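# Reseat the cabinet side panel's lip and relatch it

## Task

The side panel of the wall cabinet is latched, but its bottom lip sits outside the rail. Get that lip into the rail and then latch the panel closed again, so it stays seated and latched after the robot lets go.

## Robot and tools

Robot: two seven-joint xArm7 arms, left_arm and right_arm, each with a two-finger parallel gripper. The left base is at (-0.040, +0.281, 0) m and the right at (-0.051, -0.388, 0) m, both almost unrotated. A camera stand sits behind the arms. Loose items may sometimes be nudged by an outside push.

Frames: the scene frame has its origin at table-top height, halfway between the nominal bases. +x points out over the table, +z up, and left_arm is on the +y side. Arm names do not match left and right in the images. Reported hand positions, quaternions (wxyz) and velocities use the scene frame and can be a few cm off, more at long reach. Motion offsets use each arm's own Hand target axes. On a gripper, the fingers point along +z and close along y. end_effector_position is the spot between the closed pads, about 2 cm short of the fingertips. Closing pushes the tips about 10 mm further along +z, mostly while the pads are more than 40 mm apart.

Row format, shared by execute_actions and move: 14 numbers, each in [-1, 1], for both arms even if one is idle. Order: left dx, dy, dz, rx, ry, rz, opening, then the same seven for the right. The first six are an offset, not a pose. They count from that arm's Hand target at the start of the action or move, along that target's axes. 1.0 means 0.6 m or 180 degrees, and rx, ry, rz form one rotation vector. Rows inside one action or one move list all count from that same start, but every new action or call begins again from the current Hand target, so sending the same offset twice moves twice. Six zeros re-request the current Hand target. The opening is absolute: +1 is fully open (0.084 m) and -1 is closed. A 0 is a real command (half open), so to leave a gripper alone, resend its present command (see Tool commands).

execute_actions(actions, cameras): actions is a list of actions, each a table of up to 15 rows, one row per 1/30 s step. A shorter table repeats its final row, so each action lasts 0.5 s. An empty list returns state plus images. cameras is a list of names, ["all"], or [].

move(target, speed, blend, opening_speed, blocking, cameras): this runs straight-line paths toward one row or a list of up to 15 rows. Every row in the list counts from the same Hand targets. speed is in m/s, from 0.002 to 1 (default 0.25), and turning is capped at twice that value in rad/s. Give one speed, or one per target. blend (m) rounds corners in a list; 0 stops at each target. opening_speed (0.2 or more, scale units per second) ramps the fingers. blocking=false returns after about 0.5 s while the move continues. Paths last 0.5 to 10 s, end together, and do not avoid obstacles or the other arm. Faster moves lag and stray more and hit harder. Aiming further past a contact presses harder. The result adds a move: line giving the ending (done, off_target, moving, held, fault) and any limits (paced = pose clipped, held = steps withheld). An arm the line does not name is done, meaning within 3 mm and 2 degrees. Being done says nothing about whether the arm is touching something.

wait(seconds 0 to 10) lets time pass while arms hold their commands. stop() brakes a running move. zoom_image(camera, region=[x0, y0, x1, y1]) enlarges part of the latest image, up to 504 px on each side. clear_fault(arm) clears a reported torque fault. read_manual gives licence text. finished_scene(scene = current number) ends the scene permanently.

Cameras: cam_high, cam_low, cam_left_wrist, cam_right_wrist, each 896x504. Wrist cameras sit on the gripper base.

Results: for each arm you get end_effector_position, end_effector_quat_wxyz, and velocities (left out when Joint velocities read within noise). Joint positions ends with the measured finger gap in metres. grip_measured gives the opening on the command scale. Joint torques are total drive outputs, noisy and offset, and nonzero in free air. Hand target is the last commanded pose after clipping, and the next offsets count from it. Tool commands shows what each gripper is currently told.

Motion limits: each step, the commanded pose is clipped to within 70 mm and 16 degrees of the measured gripper pose. A gripper often stops short of its Hand target. Waiting does not close that gap, so send the remaining distance as a new offset. To stop pressing on something, command the target back beyond where the gripper actually is. Big wrist turns can swing the elbow. A clearance check blocks commands that bring the arms too close, but it is not a guarantee.

Gripping: to hold something, command an opening clearly below grip_measured. Each pad pushes at most about 24 N, and fast closes push harder.

Cautions: avoid hard impacts on the cabinet or other fixed parts, and avoid contact between the two arms; closing on the other arm's fingers also counts. Do not drop parts or let anything fall off the table. If contact torque reaches a joint's limit (waist 40.8, shoulder 41, upper arm roll 26.1, elbow 26.1, forearm roll 26.1, wrist pitch 14, wrist roll 14.7 N m), the arm backs off and stops. The same stop happens if a motor sits at its limit for about 1 s or is overloaded for long. The arm stays stopped until clear_fault is called. Pushing steadily, holding loads or reaching far heats motors: a MOTOR HOT line appears at 65 °C, and at 80 °C the arm brakes for 30 to 60 s or more. Time passes while you write replies.

Each tool is called after ">>>" by a JSON object that holds its "name" and its "arguments".

## Session

>>> {"name": "execute_actions", "arguments": {"actions": []}}

Scene clock: 0.00 s.
left_arm: end_effector_position=(+0.2941, +0.2111, +0.2374) grip_measured=+1.00 end_effector_quat_wxyz=(-0.004, +0.903, -0.231, +0.363) | right_arm: end_effector_position=(+0.5814, -0.8490, +0.1448) grip_measured=+1.00 end_effector_quat_wxyz=(+0.155, +0.832, -0.180, +0.501)
Joint positions: left_arm=[-0.261 -1.028 0.089 0.057 0.09 0.343 0.255 0.084] | right_arm=[-0.919 0.905 0.41 1.507 -0.012 -0.432 -0.437 0.084]
Joint velocities: within noise
Joint torques (N m): no reading
Hand target: left_arm +0.2941, +0.2111, +0.2374; -0.004, +0.903, -0.231, +0.363 | right_arm +0.5814, -0.8490, +0.1448; +0.155, +0.832, -0.180, +0.501
Tool commands: left_gripper/opening=+1.0 right_gripper/opening=+1.0

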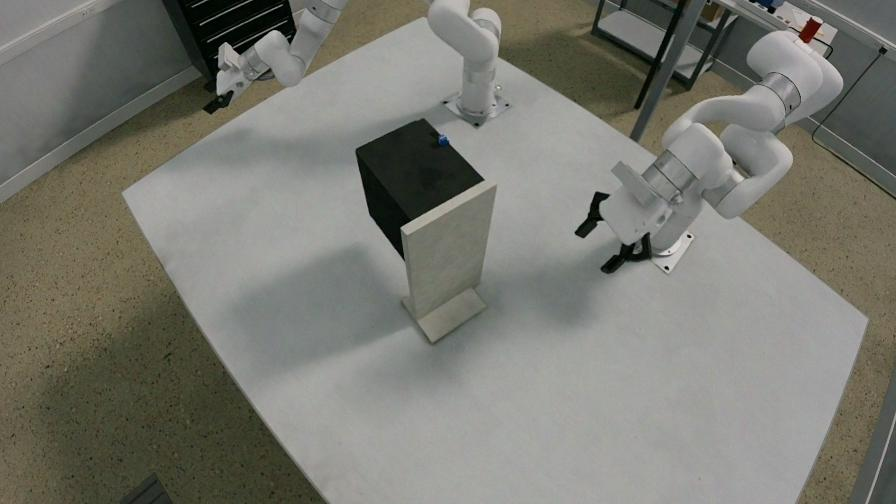

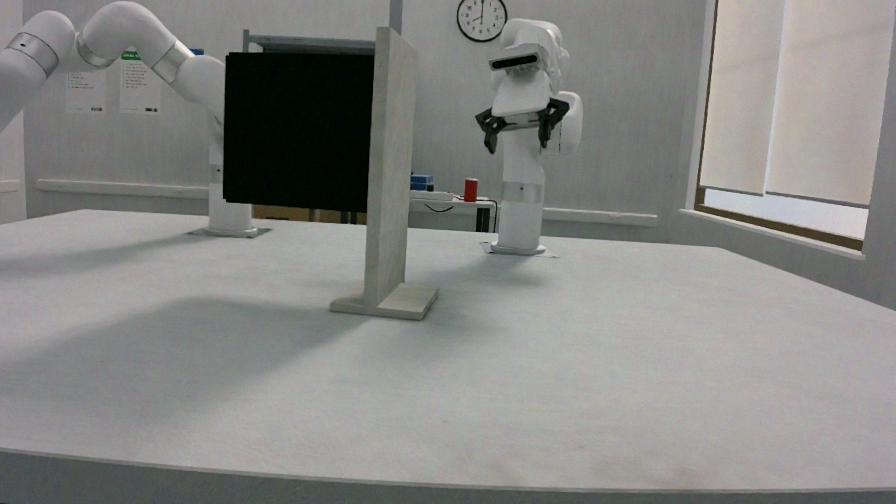

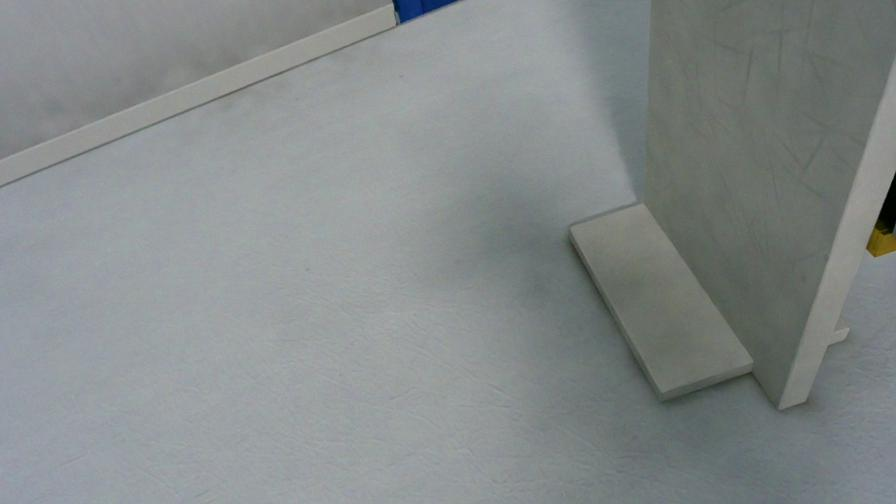

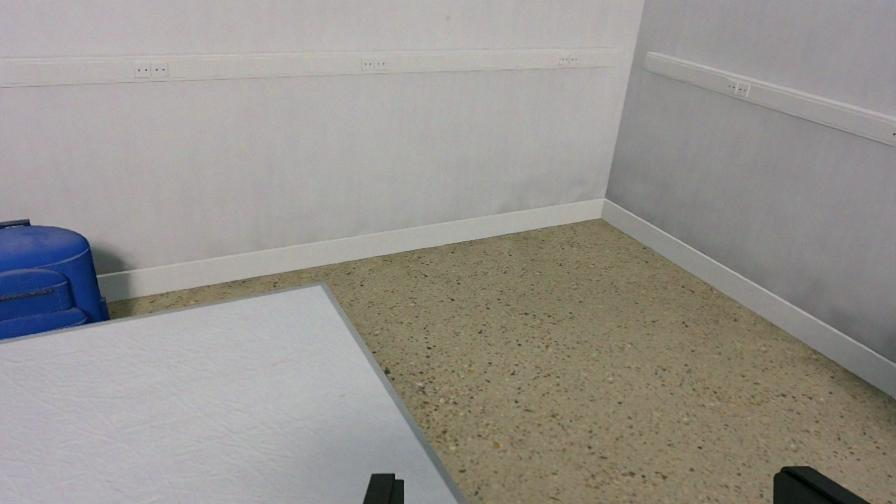

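>>> {"name": "zoom_image", "arguments": {"camera": "cam_high", "region": [330, 90, 530, 350]}}

>>> {"name": "zoom_image", "arguments": {"camera": "cam_low", "region": [180, 10, 480, 330]}}

>>> {"name": "zoom_image", "arguments": {"camera": "cam_left_wrist", "region": [560, 0, 896, 420]}}

Scaled by 1.938 from the camera's 896x504 image, which has a finer 1280x720 frame.

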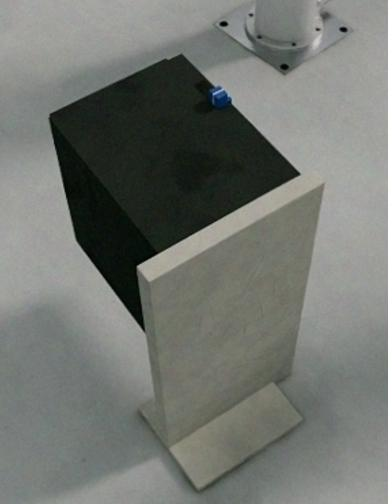

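Scaled by 1.575 from the camera's 896x504 image, which has a finer 1280x720 frame.

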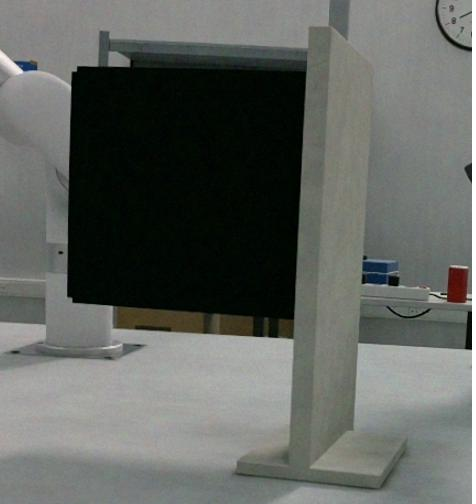

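Scaled by 1.200 from the camera's 896x504 image, which has a finer 1280x720 frame.

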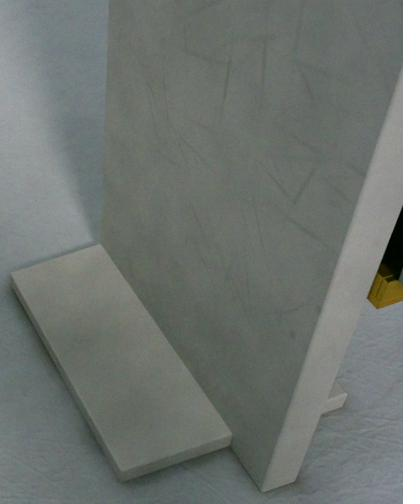

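>>> {"name": "move", "arguments": {"target": [0,0,0,0,0,0,1,-0.023,-0.463,-0.989,0.25,0.045,-0.083,1], "cameras": ["all"], "speed": 0.4}}

Scene clock: 24.93 s.
left_arm: end_effector_position=(+0.2941, +0.2111, +0.2374) grip_measured=+1.00 end_effector_quat_wxyz=(-0.004, +0.903, -0.231, +0.363) | right_arm: end_effector_position=(+0.2393, -0.3408, +0.3777) grip_measured=+1.00 end_effector_quat_wxyz=(-0.100, +0.807, +0.143, +0.564)
Joint positions: left_arm=[-0.261 -1.028 0.089 0.057 0.09 0.343 0.255 0.084] | right_arm=[-1.467 -1.072 0.36 0.289 -1.63 -1.65 1.299 0.084]
Joint torques (N m): left_arm=[-0.37 0.51 -0.31 22.58 -0.05 -2.63 -0.03] | right_arm=[-4.15 2.6 -8.1 17.64 -0.65 -1.58 2.55]
Hand target: left_arm +0.2941, +0.2111, +0.2374; -0.004, +0.903, -0.231, +0.363 | right_arm +0.2393, -0.3408, +0.3777; -0.100, +0.807, +0.143, +0.564
Off the commanded pose: left_arm 0.000 m, 0 deg | right_arm 0.000 m, 0 deg.
move: done; limits=paced

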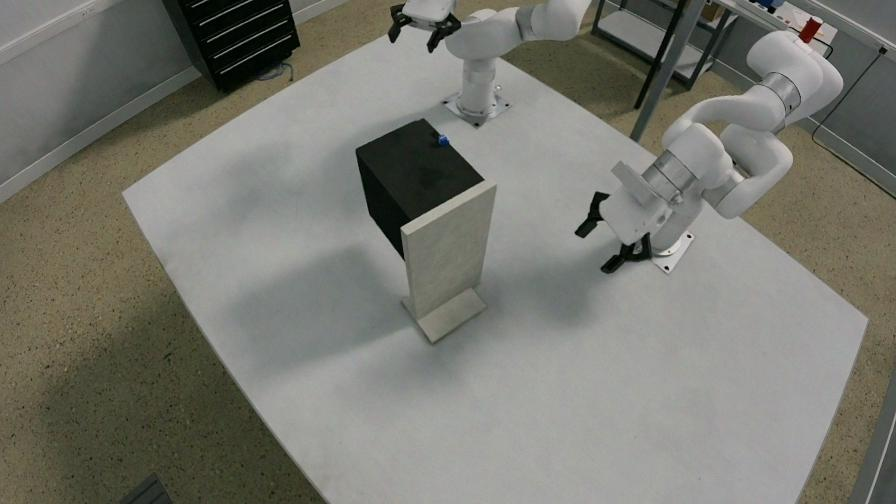

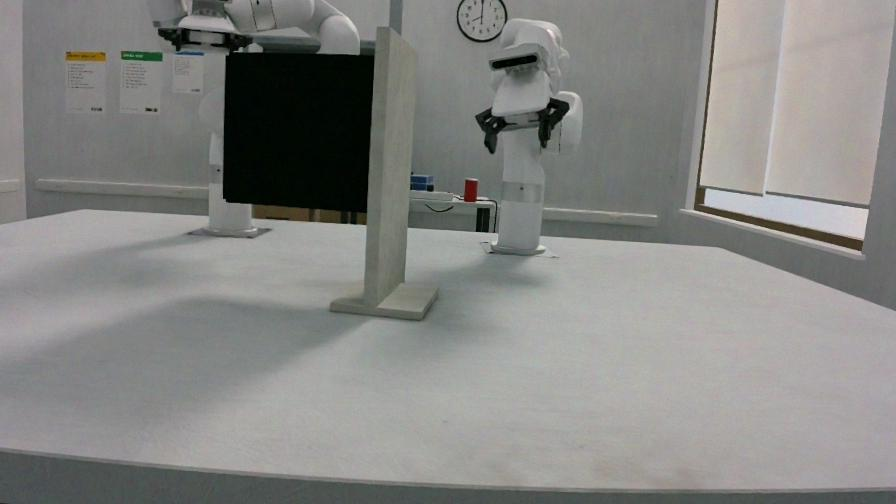

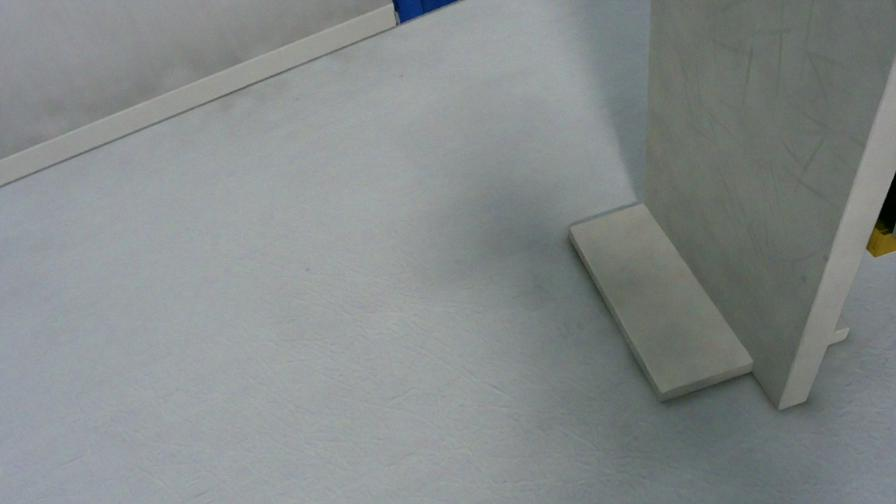

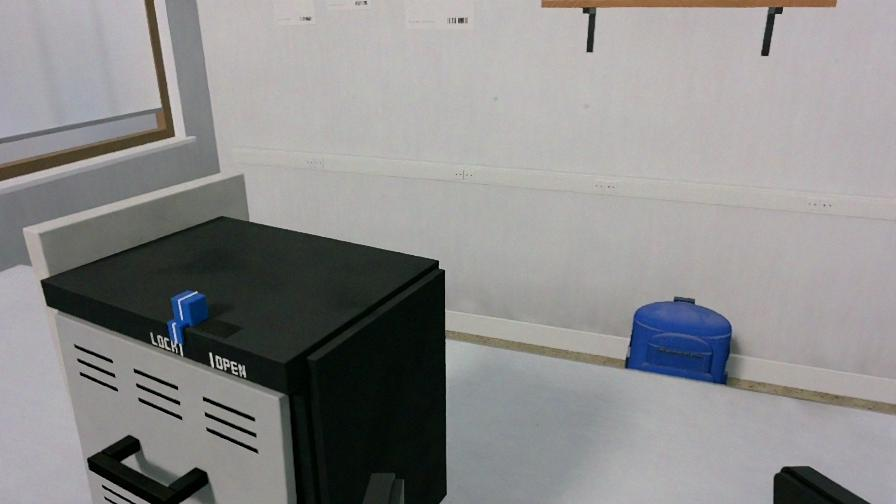

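>>> {"name": "move", "arguments": {"target": [0,0,0,0,0,0,1,-0.239,0.017,-0.07,0.104,0,-0.038,1], "cameras": ["cam_right_wrist"]}}

Scene clock: 31.17 s.
left_arm: end_effector_position=(+0.2941, +0.2111, +0.2374) grip_measured=+1.00 end_effector_quat_wxyz=(-0.004, +0.903, -0.231, +0.363) | right_arm: end_effector_position=(+0.2134, -0.3505, +0.3350) grip_measured=+1.00 end_effector_quat_wxyz=(-0.133, +0.800, +0.186, +0.555)
Joint positions: left_arm=[-0.261 -1.028 0.089 0.057 0.09 0.343 0.255 0.084] | right_arm=[-1.506 -0.897 0.349 0.16 -1.749 -1.686 0.96 0.084]
Joint torques (N m): left_arm=[-0.34 0.56 -0.35 22.63 0.04 -2.6 0.03] | right_arm=[3.67 0.37 -1.68 17.47 3.26 -0.38 2.68]
Hand target: left_arm +0.2941, +0.2111, +0.2374; -0.004, +0.903, -0.231, +0.363 | right_arm +0.2134, -0.3505, +0.3349; -0.133, +0.800, +0.186, +0.555 (not the last commanded pose)
Off the commanded pose: left_arm 0.000 m, 0 deg | right_arm 0.099 m, 14 deg.
move: held (right_arm; a check stopped the path); limits=held
pose unreachable (right arm): on one or more control steps of this call, first in action 0 (counted from 0), this arm could not follow its commanded pose, so it was not sent that pose on those steps. It may still have moved: this result reports where it is.
cause: moving toward the commanded pose would bring two parts of the arm too close to each other (joints 3 (upper arm roll) to 7 (wrist roll) lie between them).
Images, in order (width x height): cam_right_wrist 896x504.

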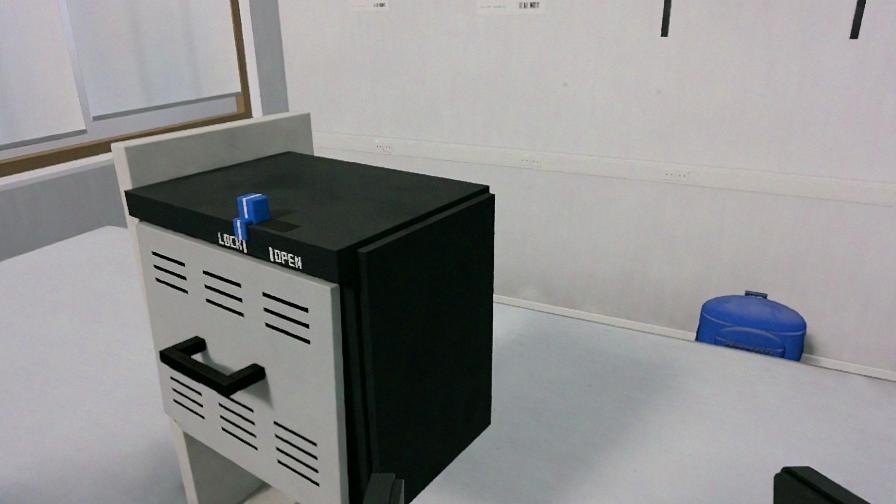

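>>> {"name": "move", "arguments": {"target": [0.082,0.338,-0.105,-0.078,0.19,-0.018,1,0,0,0,0,0,0,1], "cameras": ["cam_left_wrist"]}}

>>> {"name": "zoom_image", "arguments": {"camera": "cam_left_wrist", "region": [300, 0, 800, 504]}}

Scene clock: 39.83 s.
left_arm: end_effector_position=(+0.2465, +0.1124, +0.2596) grip_measured=+1.00 end_effector_quat_wxyz=(+0.099, +0.838, -0.242, +0.478) | right_arm: end_effector_position=(+0.2134, -0.3505, +0.3349) grip_measured=+1.00 end_effector_quat_wxyz=(-0.133, +0.800, +0.186, +0.555)
Joint positions: left_arm=[-0.522 -1.271 -0.083 -0.144 -0.005 0.107 -0.011 0.084] | right_arm=[-1.506 -0.898 0.349 0.161 -1.749 -1.686 0.961 0.084]
Joint torques (N m): left_arm=[5.29 7.09 6.28 25.14 1.43 -0.98 1.44] | right_arm=[-3.37 0.26 -1.96 17.47 3.22 -0.32 2.71]
Hand target: left_arm +0.2466, +0.1124, +0.2596; +0.099, +0.838, -0.242, +0.478 (not the last commanded pose) | right_arm +0.2134, -0.3505, +0.3349; -0.133, +0.800, +0.186, +0.555
Off the commanded pose: left_arm 0.106 m, 18 deg | right_arm 0.000 m, 0 deg.
move: held (left_arm; a check stopped the path); limits=held
pose unreachable (left arm): on one or more control steps of this call, first in action 0 (counted from 0), this arm could not follow its commanded pose, so it was not sent that pose on those steps. It may still have moved: this result reports where it is.
cause: moving toward the commanded pose would bring two parts of the arm too close to each other (joints 2 (shoulder) to 5 (forearm roll) lie between them).
Images, in order (width x height): cam_left_wrist 896x504.

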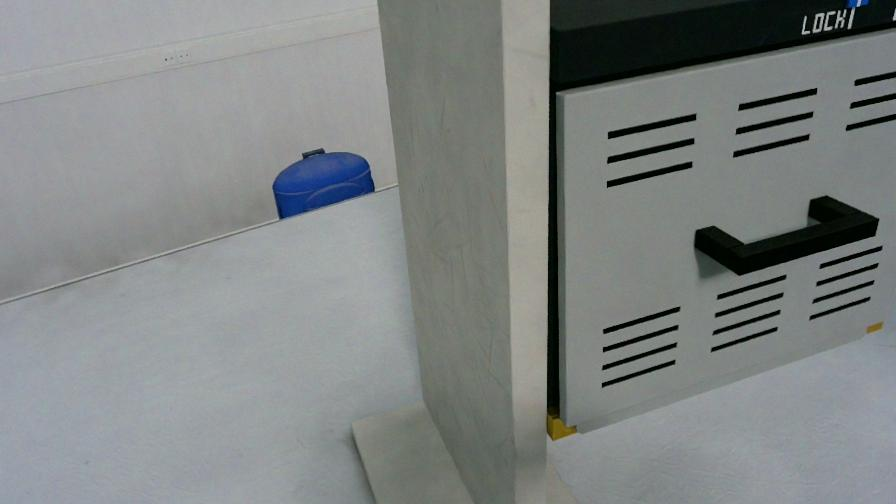

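Scaled by 1.000.

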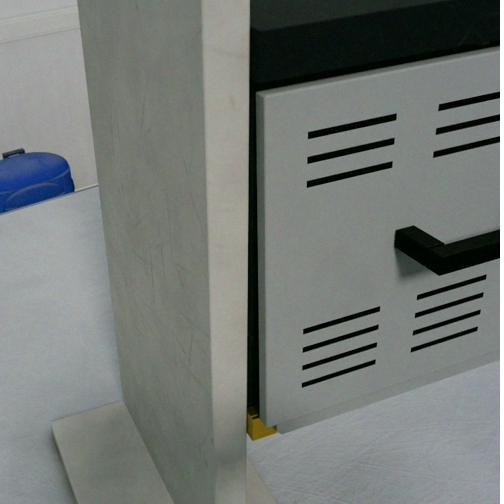

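>>> {"name": "move", "arguments": {"target": [[0.298,0.022,-0.153,0,0,0,-0.1,-0.03,-0.2,0.14,-0.027,0.115,0.255,1],[0.455,0.175,0.143,0.049,-0.323,-0.133,-0.1,-0.062,-0.413,0.295,-0.054,0.23,0.51,1]], "blend": 0.04, "cameras": ["all"]}}

Scene clock: 79.93 s.
left_arm: end_effector_position=(+0.2467, +0.0996, +0.3438) grip_measured=-0.11 end_effector_quat_wxyz=(+0.099, +0.838, -0.242, +0.478) | right_arm: end_effector_position=(+0.2149, -0.3114, +0.3218) grip_measured=+1.00 end_effector_quat_wxyz=(-0.201, +0.786, +0.086, +0.578)
Joint positions: left_arm=[-0.526 -1.284 -0.099 0.096 -0.007 0.361 -0.028 0.039] | right_arm=[-1.378 -1.072 0.394 -0.01 -1.536 -1.685 1.232 0.084]
Joint torques (N m): left_arm=[5.22 7.72 -2.67 25.64 -0.78 -0.96 -1.33] | right_arm=[-4.38 9.36 -6.96 16.99 -0.79 -2.14 -2.15]
Hand target: left_arm +0.2467, +0.0996, +0.3438; +0.099, +0.838, -0.242, +0.478 (not the last commanded pose) | right_arm +0.2149, -0.3114, +0.3218; -0.201, +0.786, +0.086, +0.578 (not the last commanded pose)
Off the commanded pose: left_arm 0.254 m, 63 deg | right_arm 0.266 m, 87 deg.
move: held (right_arm; a check stopped the path), off_target (left_arm; braked when a check withheld steps of right_arm); path passed 0 of 2 targets; limits=held
pose unreachable (right arm): on one or more control steps of this call, first in action 0 (counted from 0), this arm could not follow its commanded pose, so it was not sent that pose on those steps. It may still have moved: this result reports where it is.
cause: moving toward the commanded pose would bring two parts of the arm too close to each other (joints 3 (upper arm roll) to 7 (wrist roll) lie between them).

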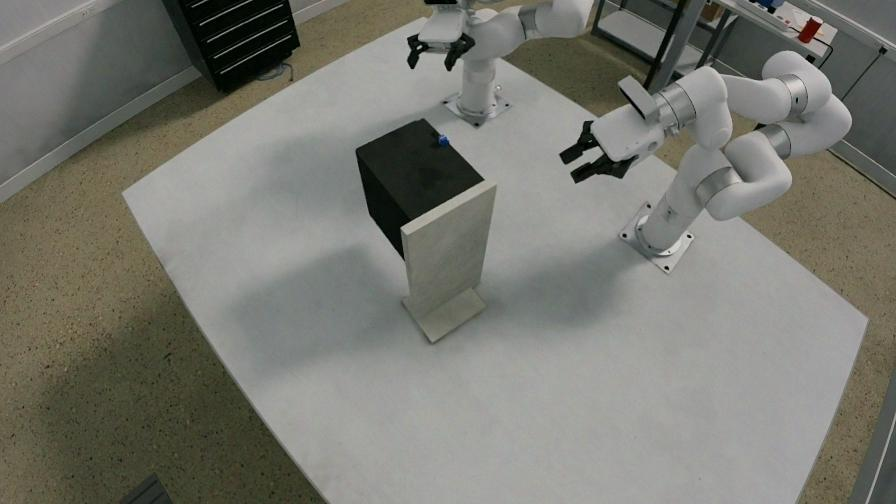

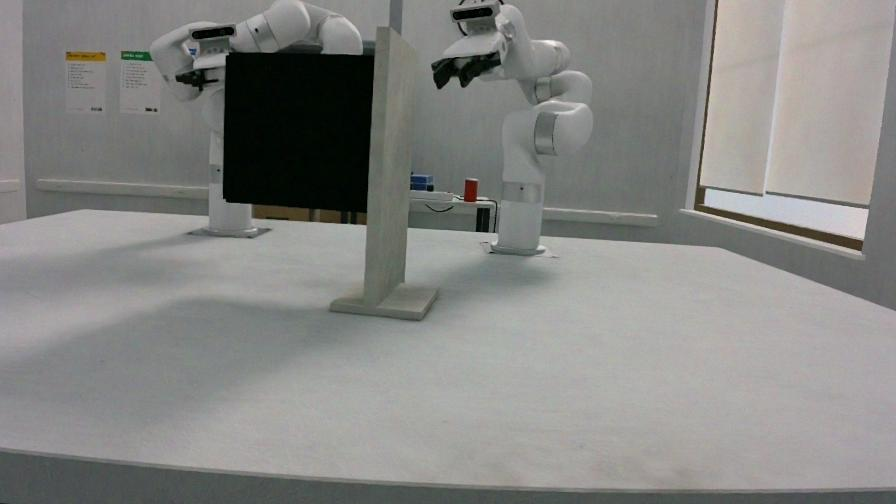

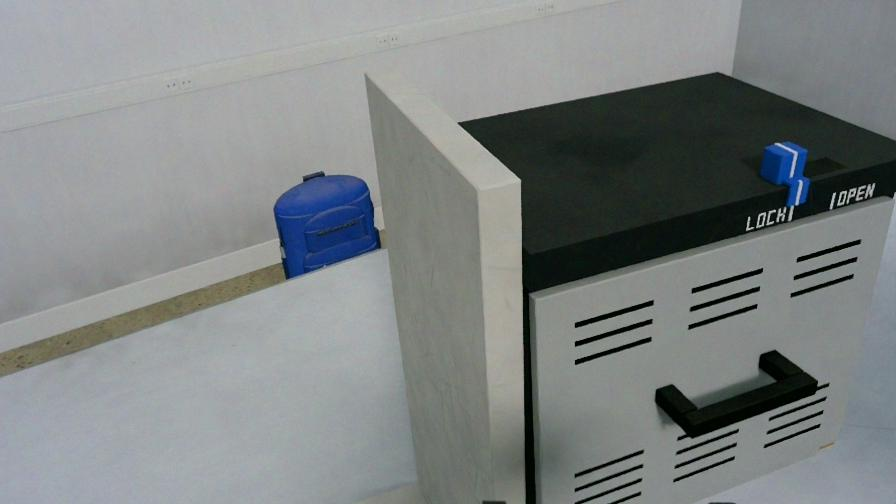

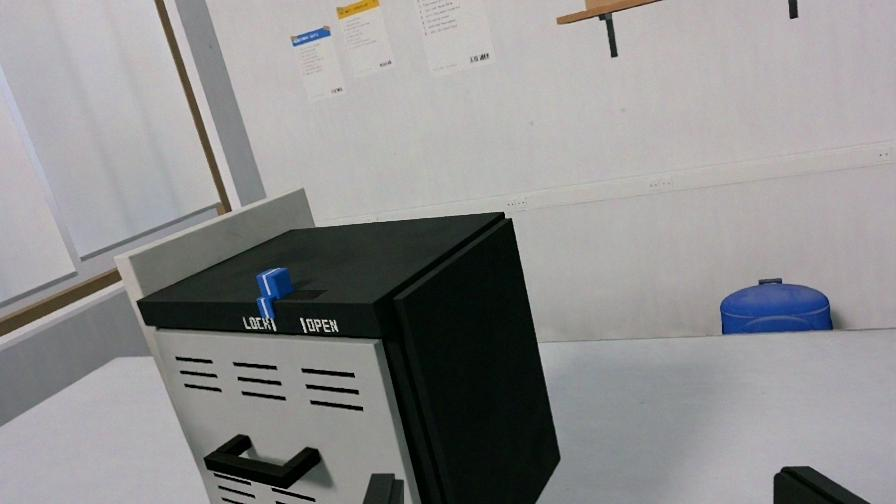

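>>> {"name": "move", "arguments": {"target": [[-0.085,0.167,0.172,0.092,0.185,0.479,1,0.339,-0.143,0.213,-0.159,-0.39,0.087,0]], "cameras": ["all"]}}

Scene clock: 99.57 s.
left_arm: end_effector_position=(+0.2526, -0.0122, +0.2400) grip_measured=+1.00 end_effector_quat_wxyz=(+0.298, -0.299, +0.640, -0.642) | right_arm: end_effector_position=(+0.3591, -0.2008, +0.4996) grip_measured=-0.01 end_effector_quat_wxyz=(-0.084, +0.975, -0.048, +0.201)
Joint positions: left_arm=[0.935 -1.261 -1.828 0.115 -0.235 -1.531 0.336 0.084] | right_arm=[-2.252 -0.446 2.161 2.431 -2.631 -1.692 3.436 0.044]
Joint torques (N m): left_arm=[5.49 5.87 10.11 1.63 -3.04 -2.09 -1.35] | right_arm=[-4.27 23.16 -1.94 13.02 -1.76 -1.03 2.51]
Hand target: left_arm +0.2526, -0.0122, +0.2400; +0.298, -0.299, +0.640, -0.642 | right_arm +0.3597, -0.2006, +0.5001; -0.031, +0.995, -0.051, +0.076
Off the commanded pose: left_arm 0.000 m, 0 deg | right_arm 0.001 m, 25 deg; orientation clipped.
joint sent to its limit (right arm) — joint 6 (wrist pitch), lower limit. The joint targets are off in orientation, not in position.
move: off_target (right_arm); limits=paced

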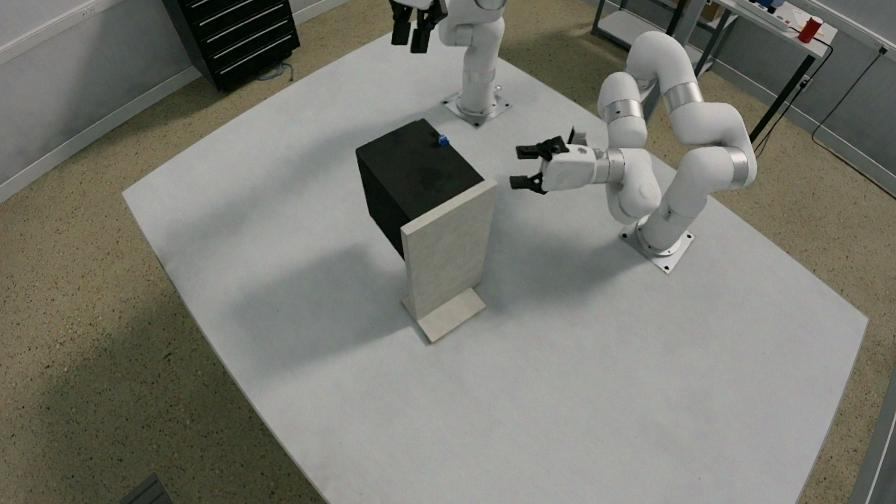

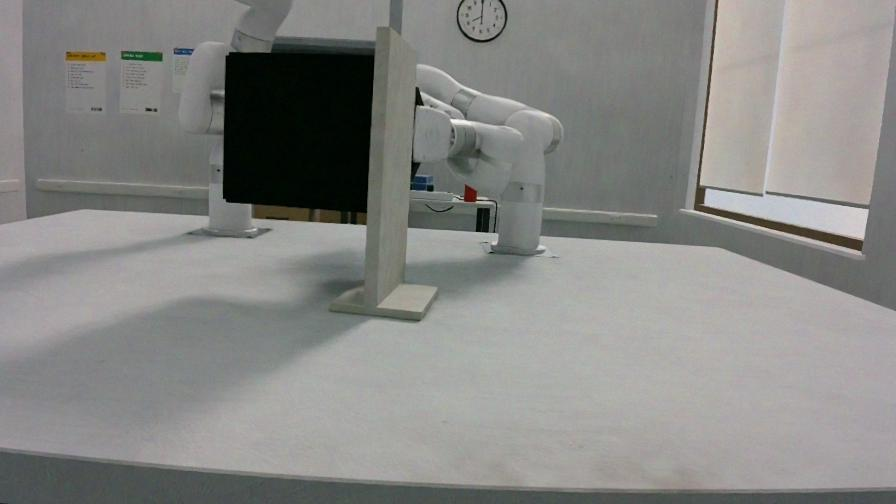

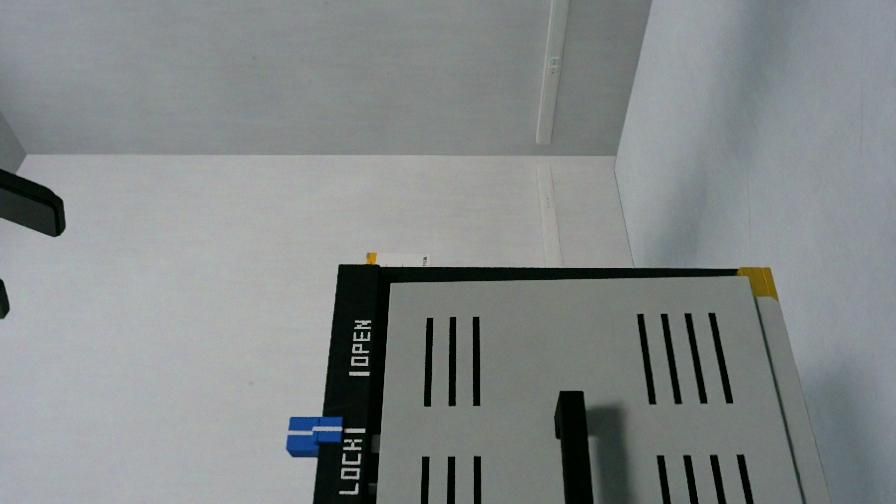

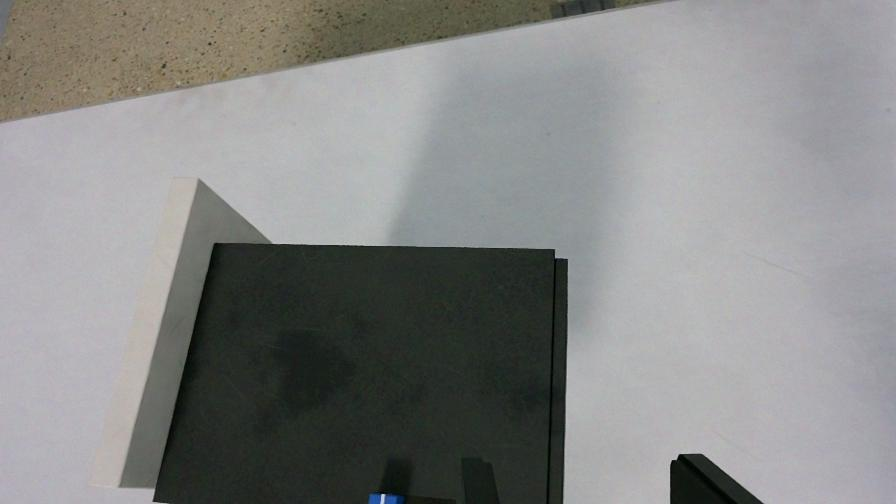

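>>> {"name": "zoom_image", "arguments": {"camera": "cam_left_wrist", "region": [680, 240, 860, 504]}}

>>> {"name": "zoom_image", "arguments": {"camera": "cam_left_wrist", "region": [280, 240, 460, 504]}}

Scaled by 1.909 from the camera's 896x504 image, which has a finer 1280x720 frame.

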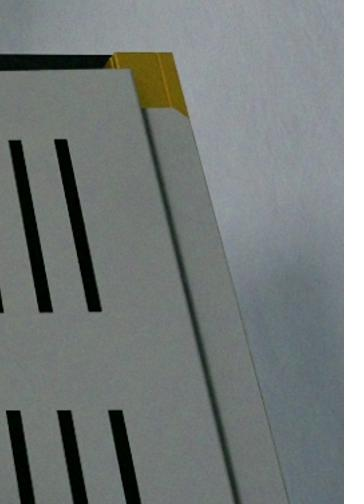

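Scaled by 1.909 from the camera's 896x504 image, which has a finer 1280x720 frame.

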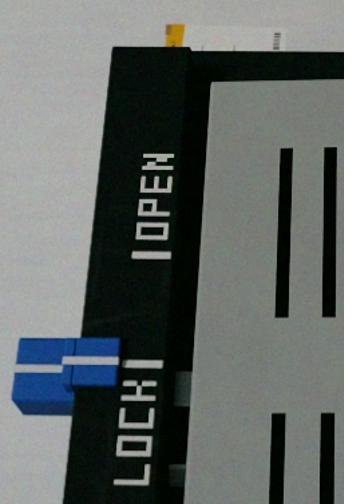

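>>> {"name": "move", "arguments": {"target": [[-0.006,0.01,0.07,0,0,0,1,-0.097,-0.156,0.123,-0.0216,0.147,-0.006,0],[-0.006,0.01,0.145,0,0,0,1,-0.097,-0.156,0.123,-0.0216,0.147,-0.006,0]], "cameras": ["all"], "speed": [0.2,0.06]}}

Scene clock: 128.37 s.
left_arm: end_effector_position=(+0.3215, -0.0653, +0.2342) grip_measured=+1.00 end_effector_quat_wxyz=(+0.298, -0.299, +0.640, -0.642) | right_arm: end_effector_position=(+0.3228, -0.0976, +0.4251) grip_measured=-0.01 end_effector_quat_wxyz=(+0.016, +0.952, -0.050, +0.300)
Joint positions: left_arm=[1.112 -1.307 -1.818 0.401 -0.178 -1.42 0.342 0.084] | right_arm=[-1.449 -0.421 1.971 1.957 -3.148 -1.304 3.868 0.044]
Joint torques (N m): left_arm=[5.08 8 24.64 3.15 0.09 1.1 1.2] | right_arm=[4.1 20.02 -10.01 11.67 -2.97 0.62 2.82]
Hand target: left_arm +0.3215, -0.0654, +0.2342; +0.298, -0.299, +0.640, -0.642 | right_arm +0.3228, -0.0976, +0.4251; +0.016, +0.952, -0.050, +0.300
Off the commanded pose: left_arm 0.000 m, 0 deg | right_arm 0.000 m, 0 deg.
move: done

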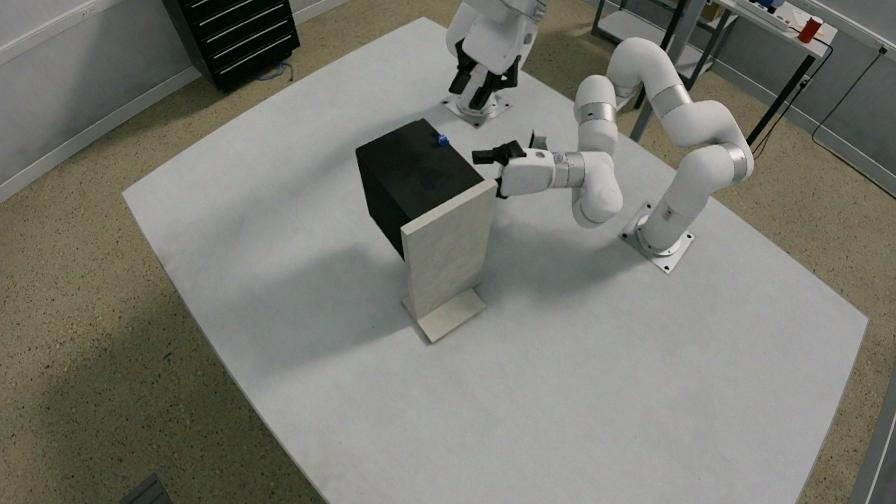

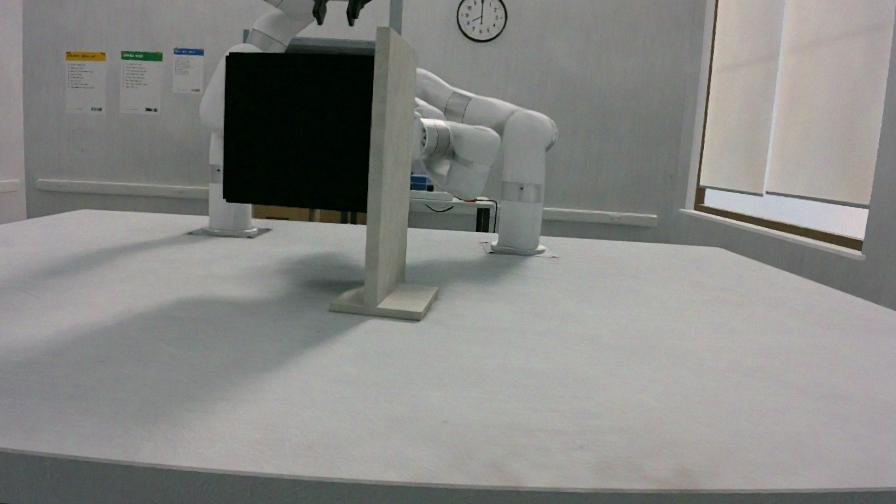

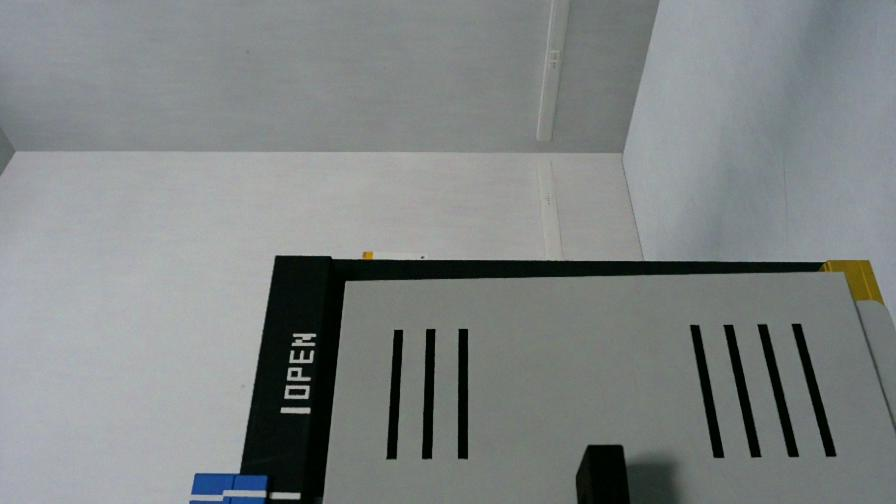

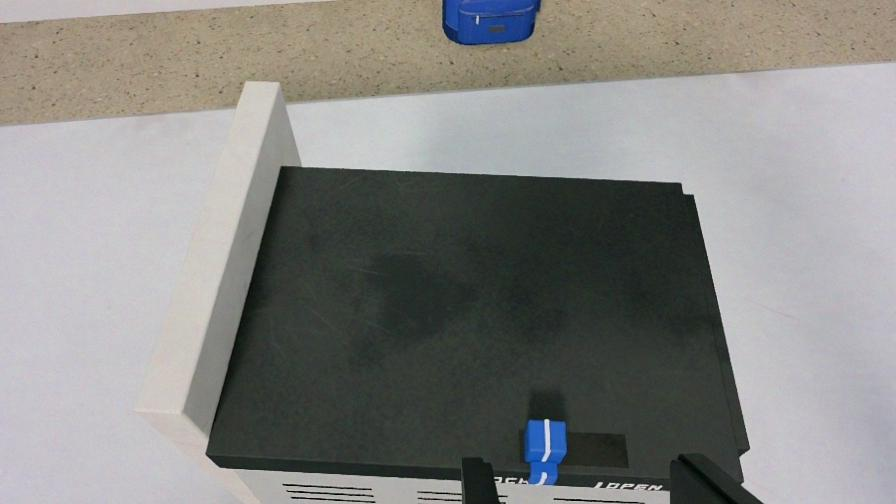

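>>> {"name": "move", "arguments": {"target": [0,0,0,0,0,0,-0.95,-0.007,0.006,0.137,0,0,0,0], "cameras": ["cam_left_wrist","cam_right_wrist"], "speed": 0.06, "opening_speed": 1}}

Scene clock: 139.60 s.
left_arm: end_effector_position=(+0.3215, -0.0654, +0.2341) grip_measured=-0.81 end_effector_quat_wxyz=(+0.298, -0.299, +0.640, -0.642) | right_arm: end_effector_position=(+0.3659, -0.1057, +0.3554) grip_measured=-0.01 end_effector_quat_wxyz=(+0.016, +0.952, -0.050, +0.300)
Joint positions: left_arm=[1.113 -1.307 -1.818 0.402 -0.178 -1.42 0.342 0.008] | right_arm=[-1.501 -0.447 1.995 1.77 -3.118 -1.087 3.848 0.044]
Joint torques (N m): left_arm=[4.6 9.97 25.25 3.22 -3.12 0.34 0.93] | right_arm=[-4.91 13.86 -5.88 12.71 1.06 0.57 -2.4]
Hand target: left_arm +0.3215, -0.0654, +0.2342; +0.298, -0.299, +0.640, -0.642 | right_arm +0.3659, -0.1057, +0.3554; +0.016, +0.952, -0.050, +0.300
Off the commanded pose: left_arm 0.000 m, 0 deg | right_arm 0.000 m, 0 deg.
move: done
Images, in order (width x height): cam_left_wrist 896x504, cam_right_wrist 896x504.

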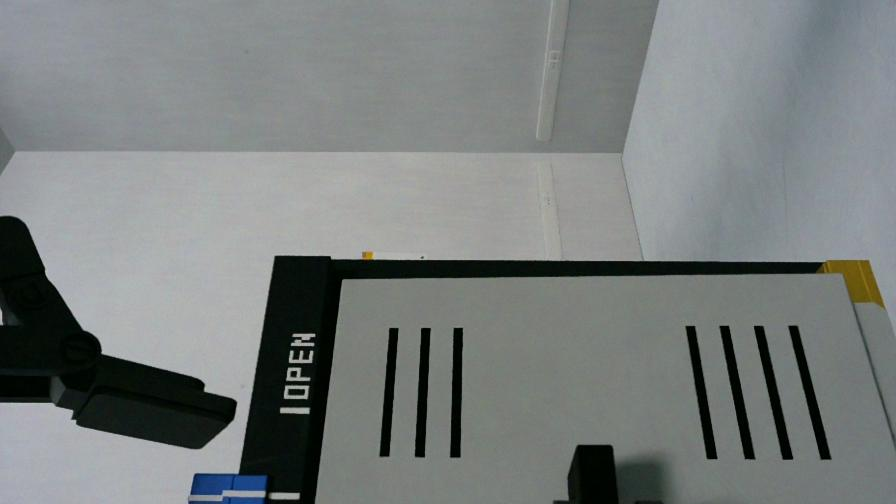

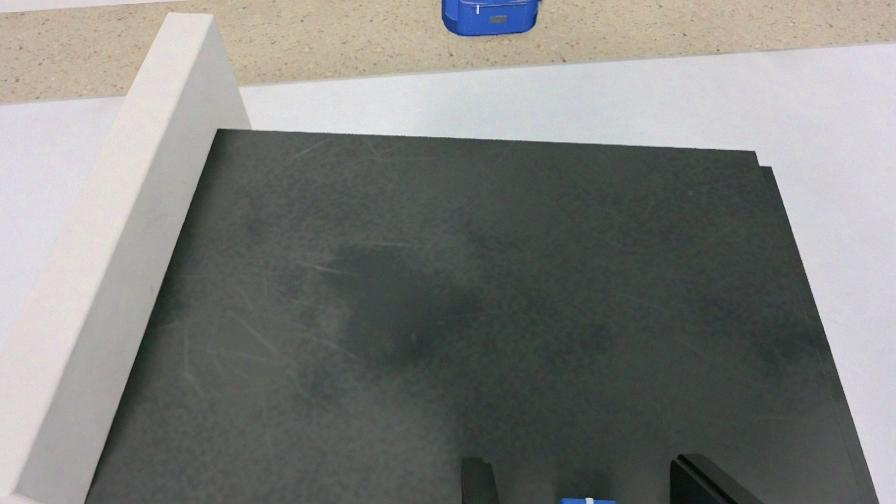

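>>> {"name": "move", "arguments": {"target": [0,0,0,0,0,0,-0.95,0,0.06,0,0,0,0,0], "cameras": ["cam_left_wrist","cam_right_wrist"], "speed": 0.05}}

Scene clock: 145.97 s.
left_arm: end_effector_position=(+0.3216, -0.0654, +0.2342) grip_measured=-0.81 end_effector_quat_wxyz=(+0.298, -0.299, +0.640, -0.642) | right_arm: end_effector_position=(+0.3622, -0.1415, +0.3554) grip_measured=-0.01 end_effector_quat_wxyz=(+0.016, +0.953, -0.050, +0.300)
Joint positions: left_arm=[1.113 -1.307 -1.818 0.402 -0.178 -1.42 0.342 0.008] | right_arm=[-1.375 -0.331 1.908 1.628 -3.222 -1.033 3.87 0.044]
Joint torques (N m): left_arm=[2.04 16.98 25.13 2.33 -4.18 -0.66 -0.67] | right_arm=[3.01 17.17 -11.48 13.57 -4.02 0.33 2.54]
Hand target: left_arm +0.3215, -0.0654, +0.2342; +0.298, -0.299, +0.640, -0.642 | right_arm +0.3621, -0.1415, +0.3554; +0.016, +0.952, -0.050, +0.300
Off the commanded pose: left_arm 0.000 m, 0 deg | right_arm 0.000 m, 0 deg.
move: done
Images, in order (width x height): cam_left_wrist 896x504, cam_right_wrist 896x504.

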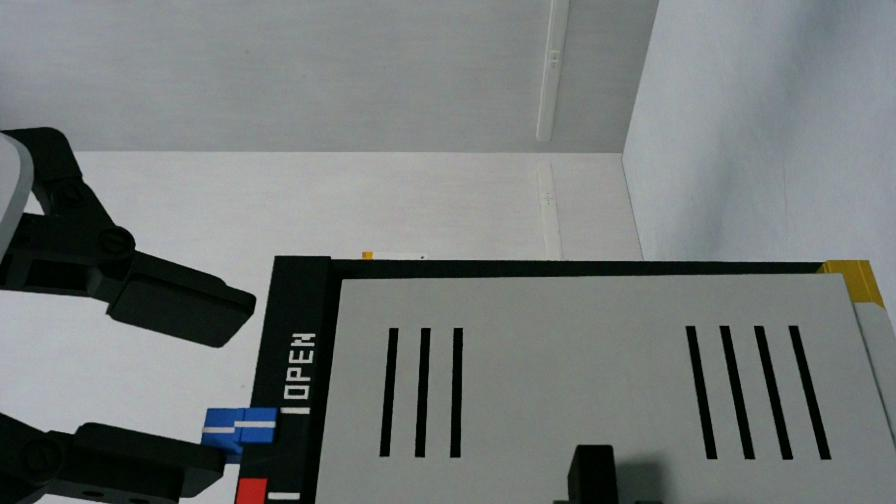

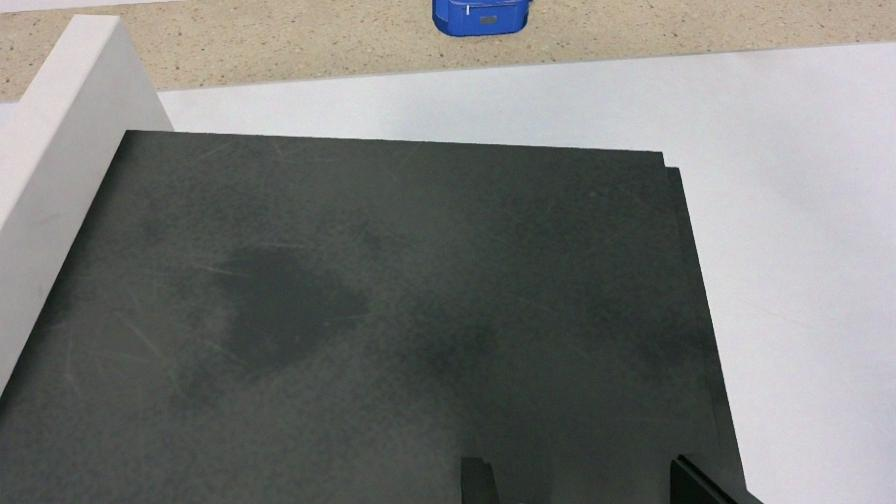

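>>> {"name": "move", "arguments": {"target": [0,0,0,0,0,0,-0.95,0,0.011,0,0,0,0,0], "cameras": ["cam_left_wrist"], "speed": 0.05}}

Scene clock: 148.93 s.
left_arm: end_effector_position=(+0.3216, -0.0654, +0.2342) grip_measured=-0.81 end_effector_quat_wxyz=(+0.298, -0.299, +0.640, -0.642) | right_arm: end_effector_position=(+0.3615, -0.1479, +0.3554) grip_measured=-0.01 end_effector_quat_wxyz=(+0.016, +0.952, -0.049, +0.300)
Joint positions: left_arm=[1.113 -1.307 -1.818 0.402 -0.178 -1.42 0.342 0.008] | right_arm=[-1.348 -0.309 1.888 1.605 -3.244 -1.025 3.877 0.044]
Joint torques (N m): left_arm=[1.36 16.81 21.84 2.02 -3.8 -1.58 -0.72] | right_arm=[-2.28 17.92 -19.14 10.64 -6.92 -2.22 2.5]
Hand target: left_arm +0.3215, -0.0654, +0.2342; +0.298, -0.299, +0.640, -0.642 | right_arm +0.3615, -0.1481, +0.3554; +0.016, +0.952, -0.050, +0.300
Off the commanded pose: left_arm 0.000 m, 0 deg | right_arm 0.000 m, 0 deg.
move: done
Images, in order (width x height): cam_left_wrist 896x504.

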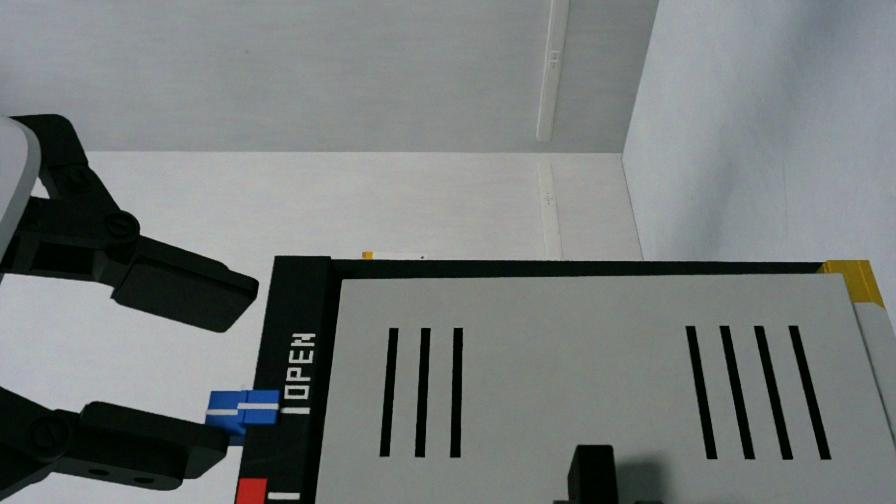

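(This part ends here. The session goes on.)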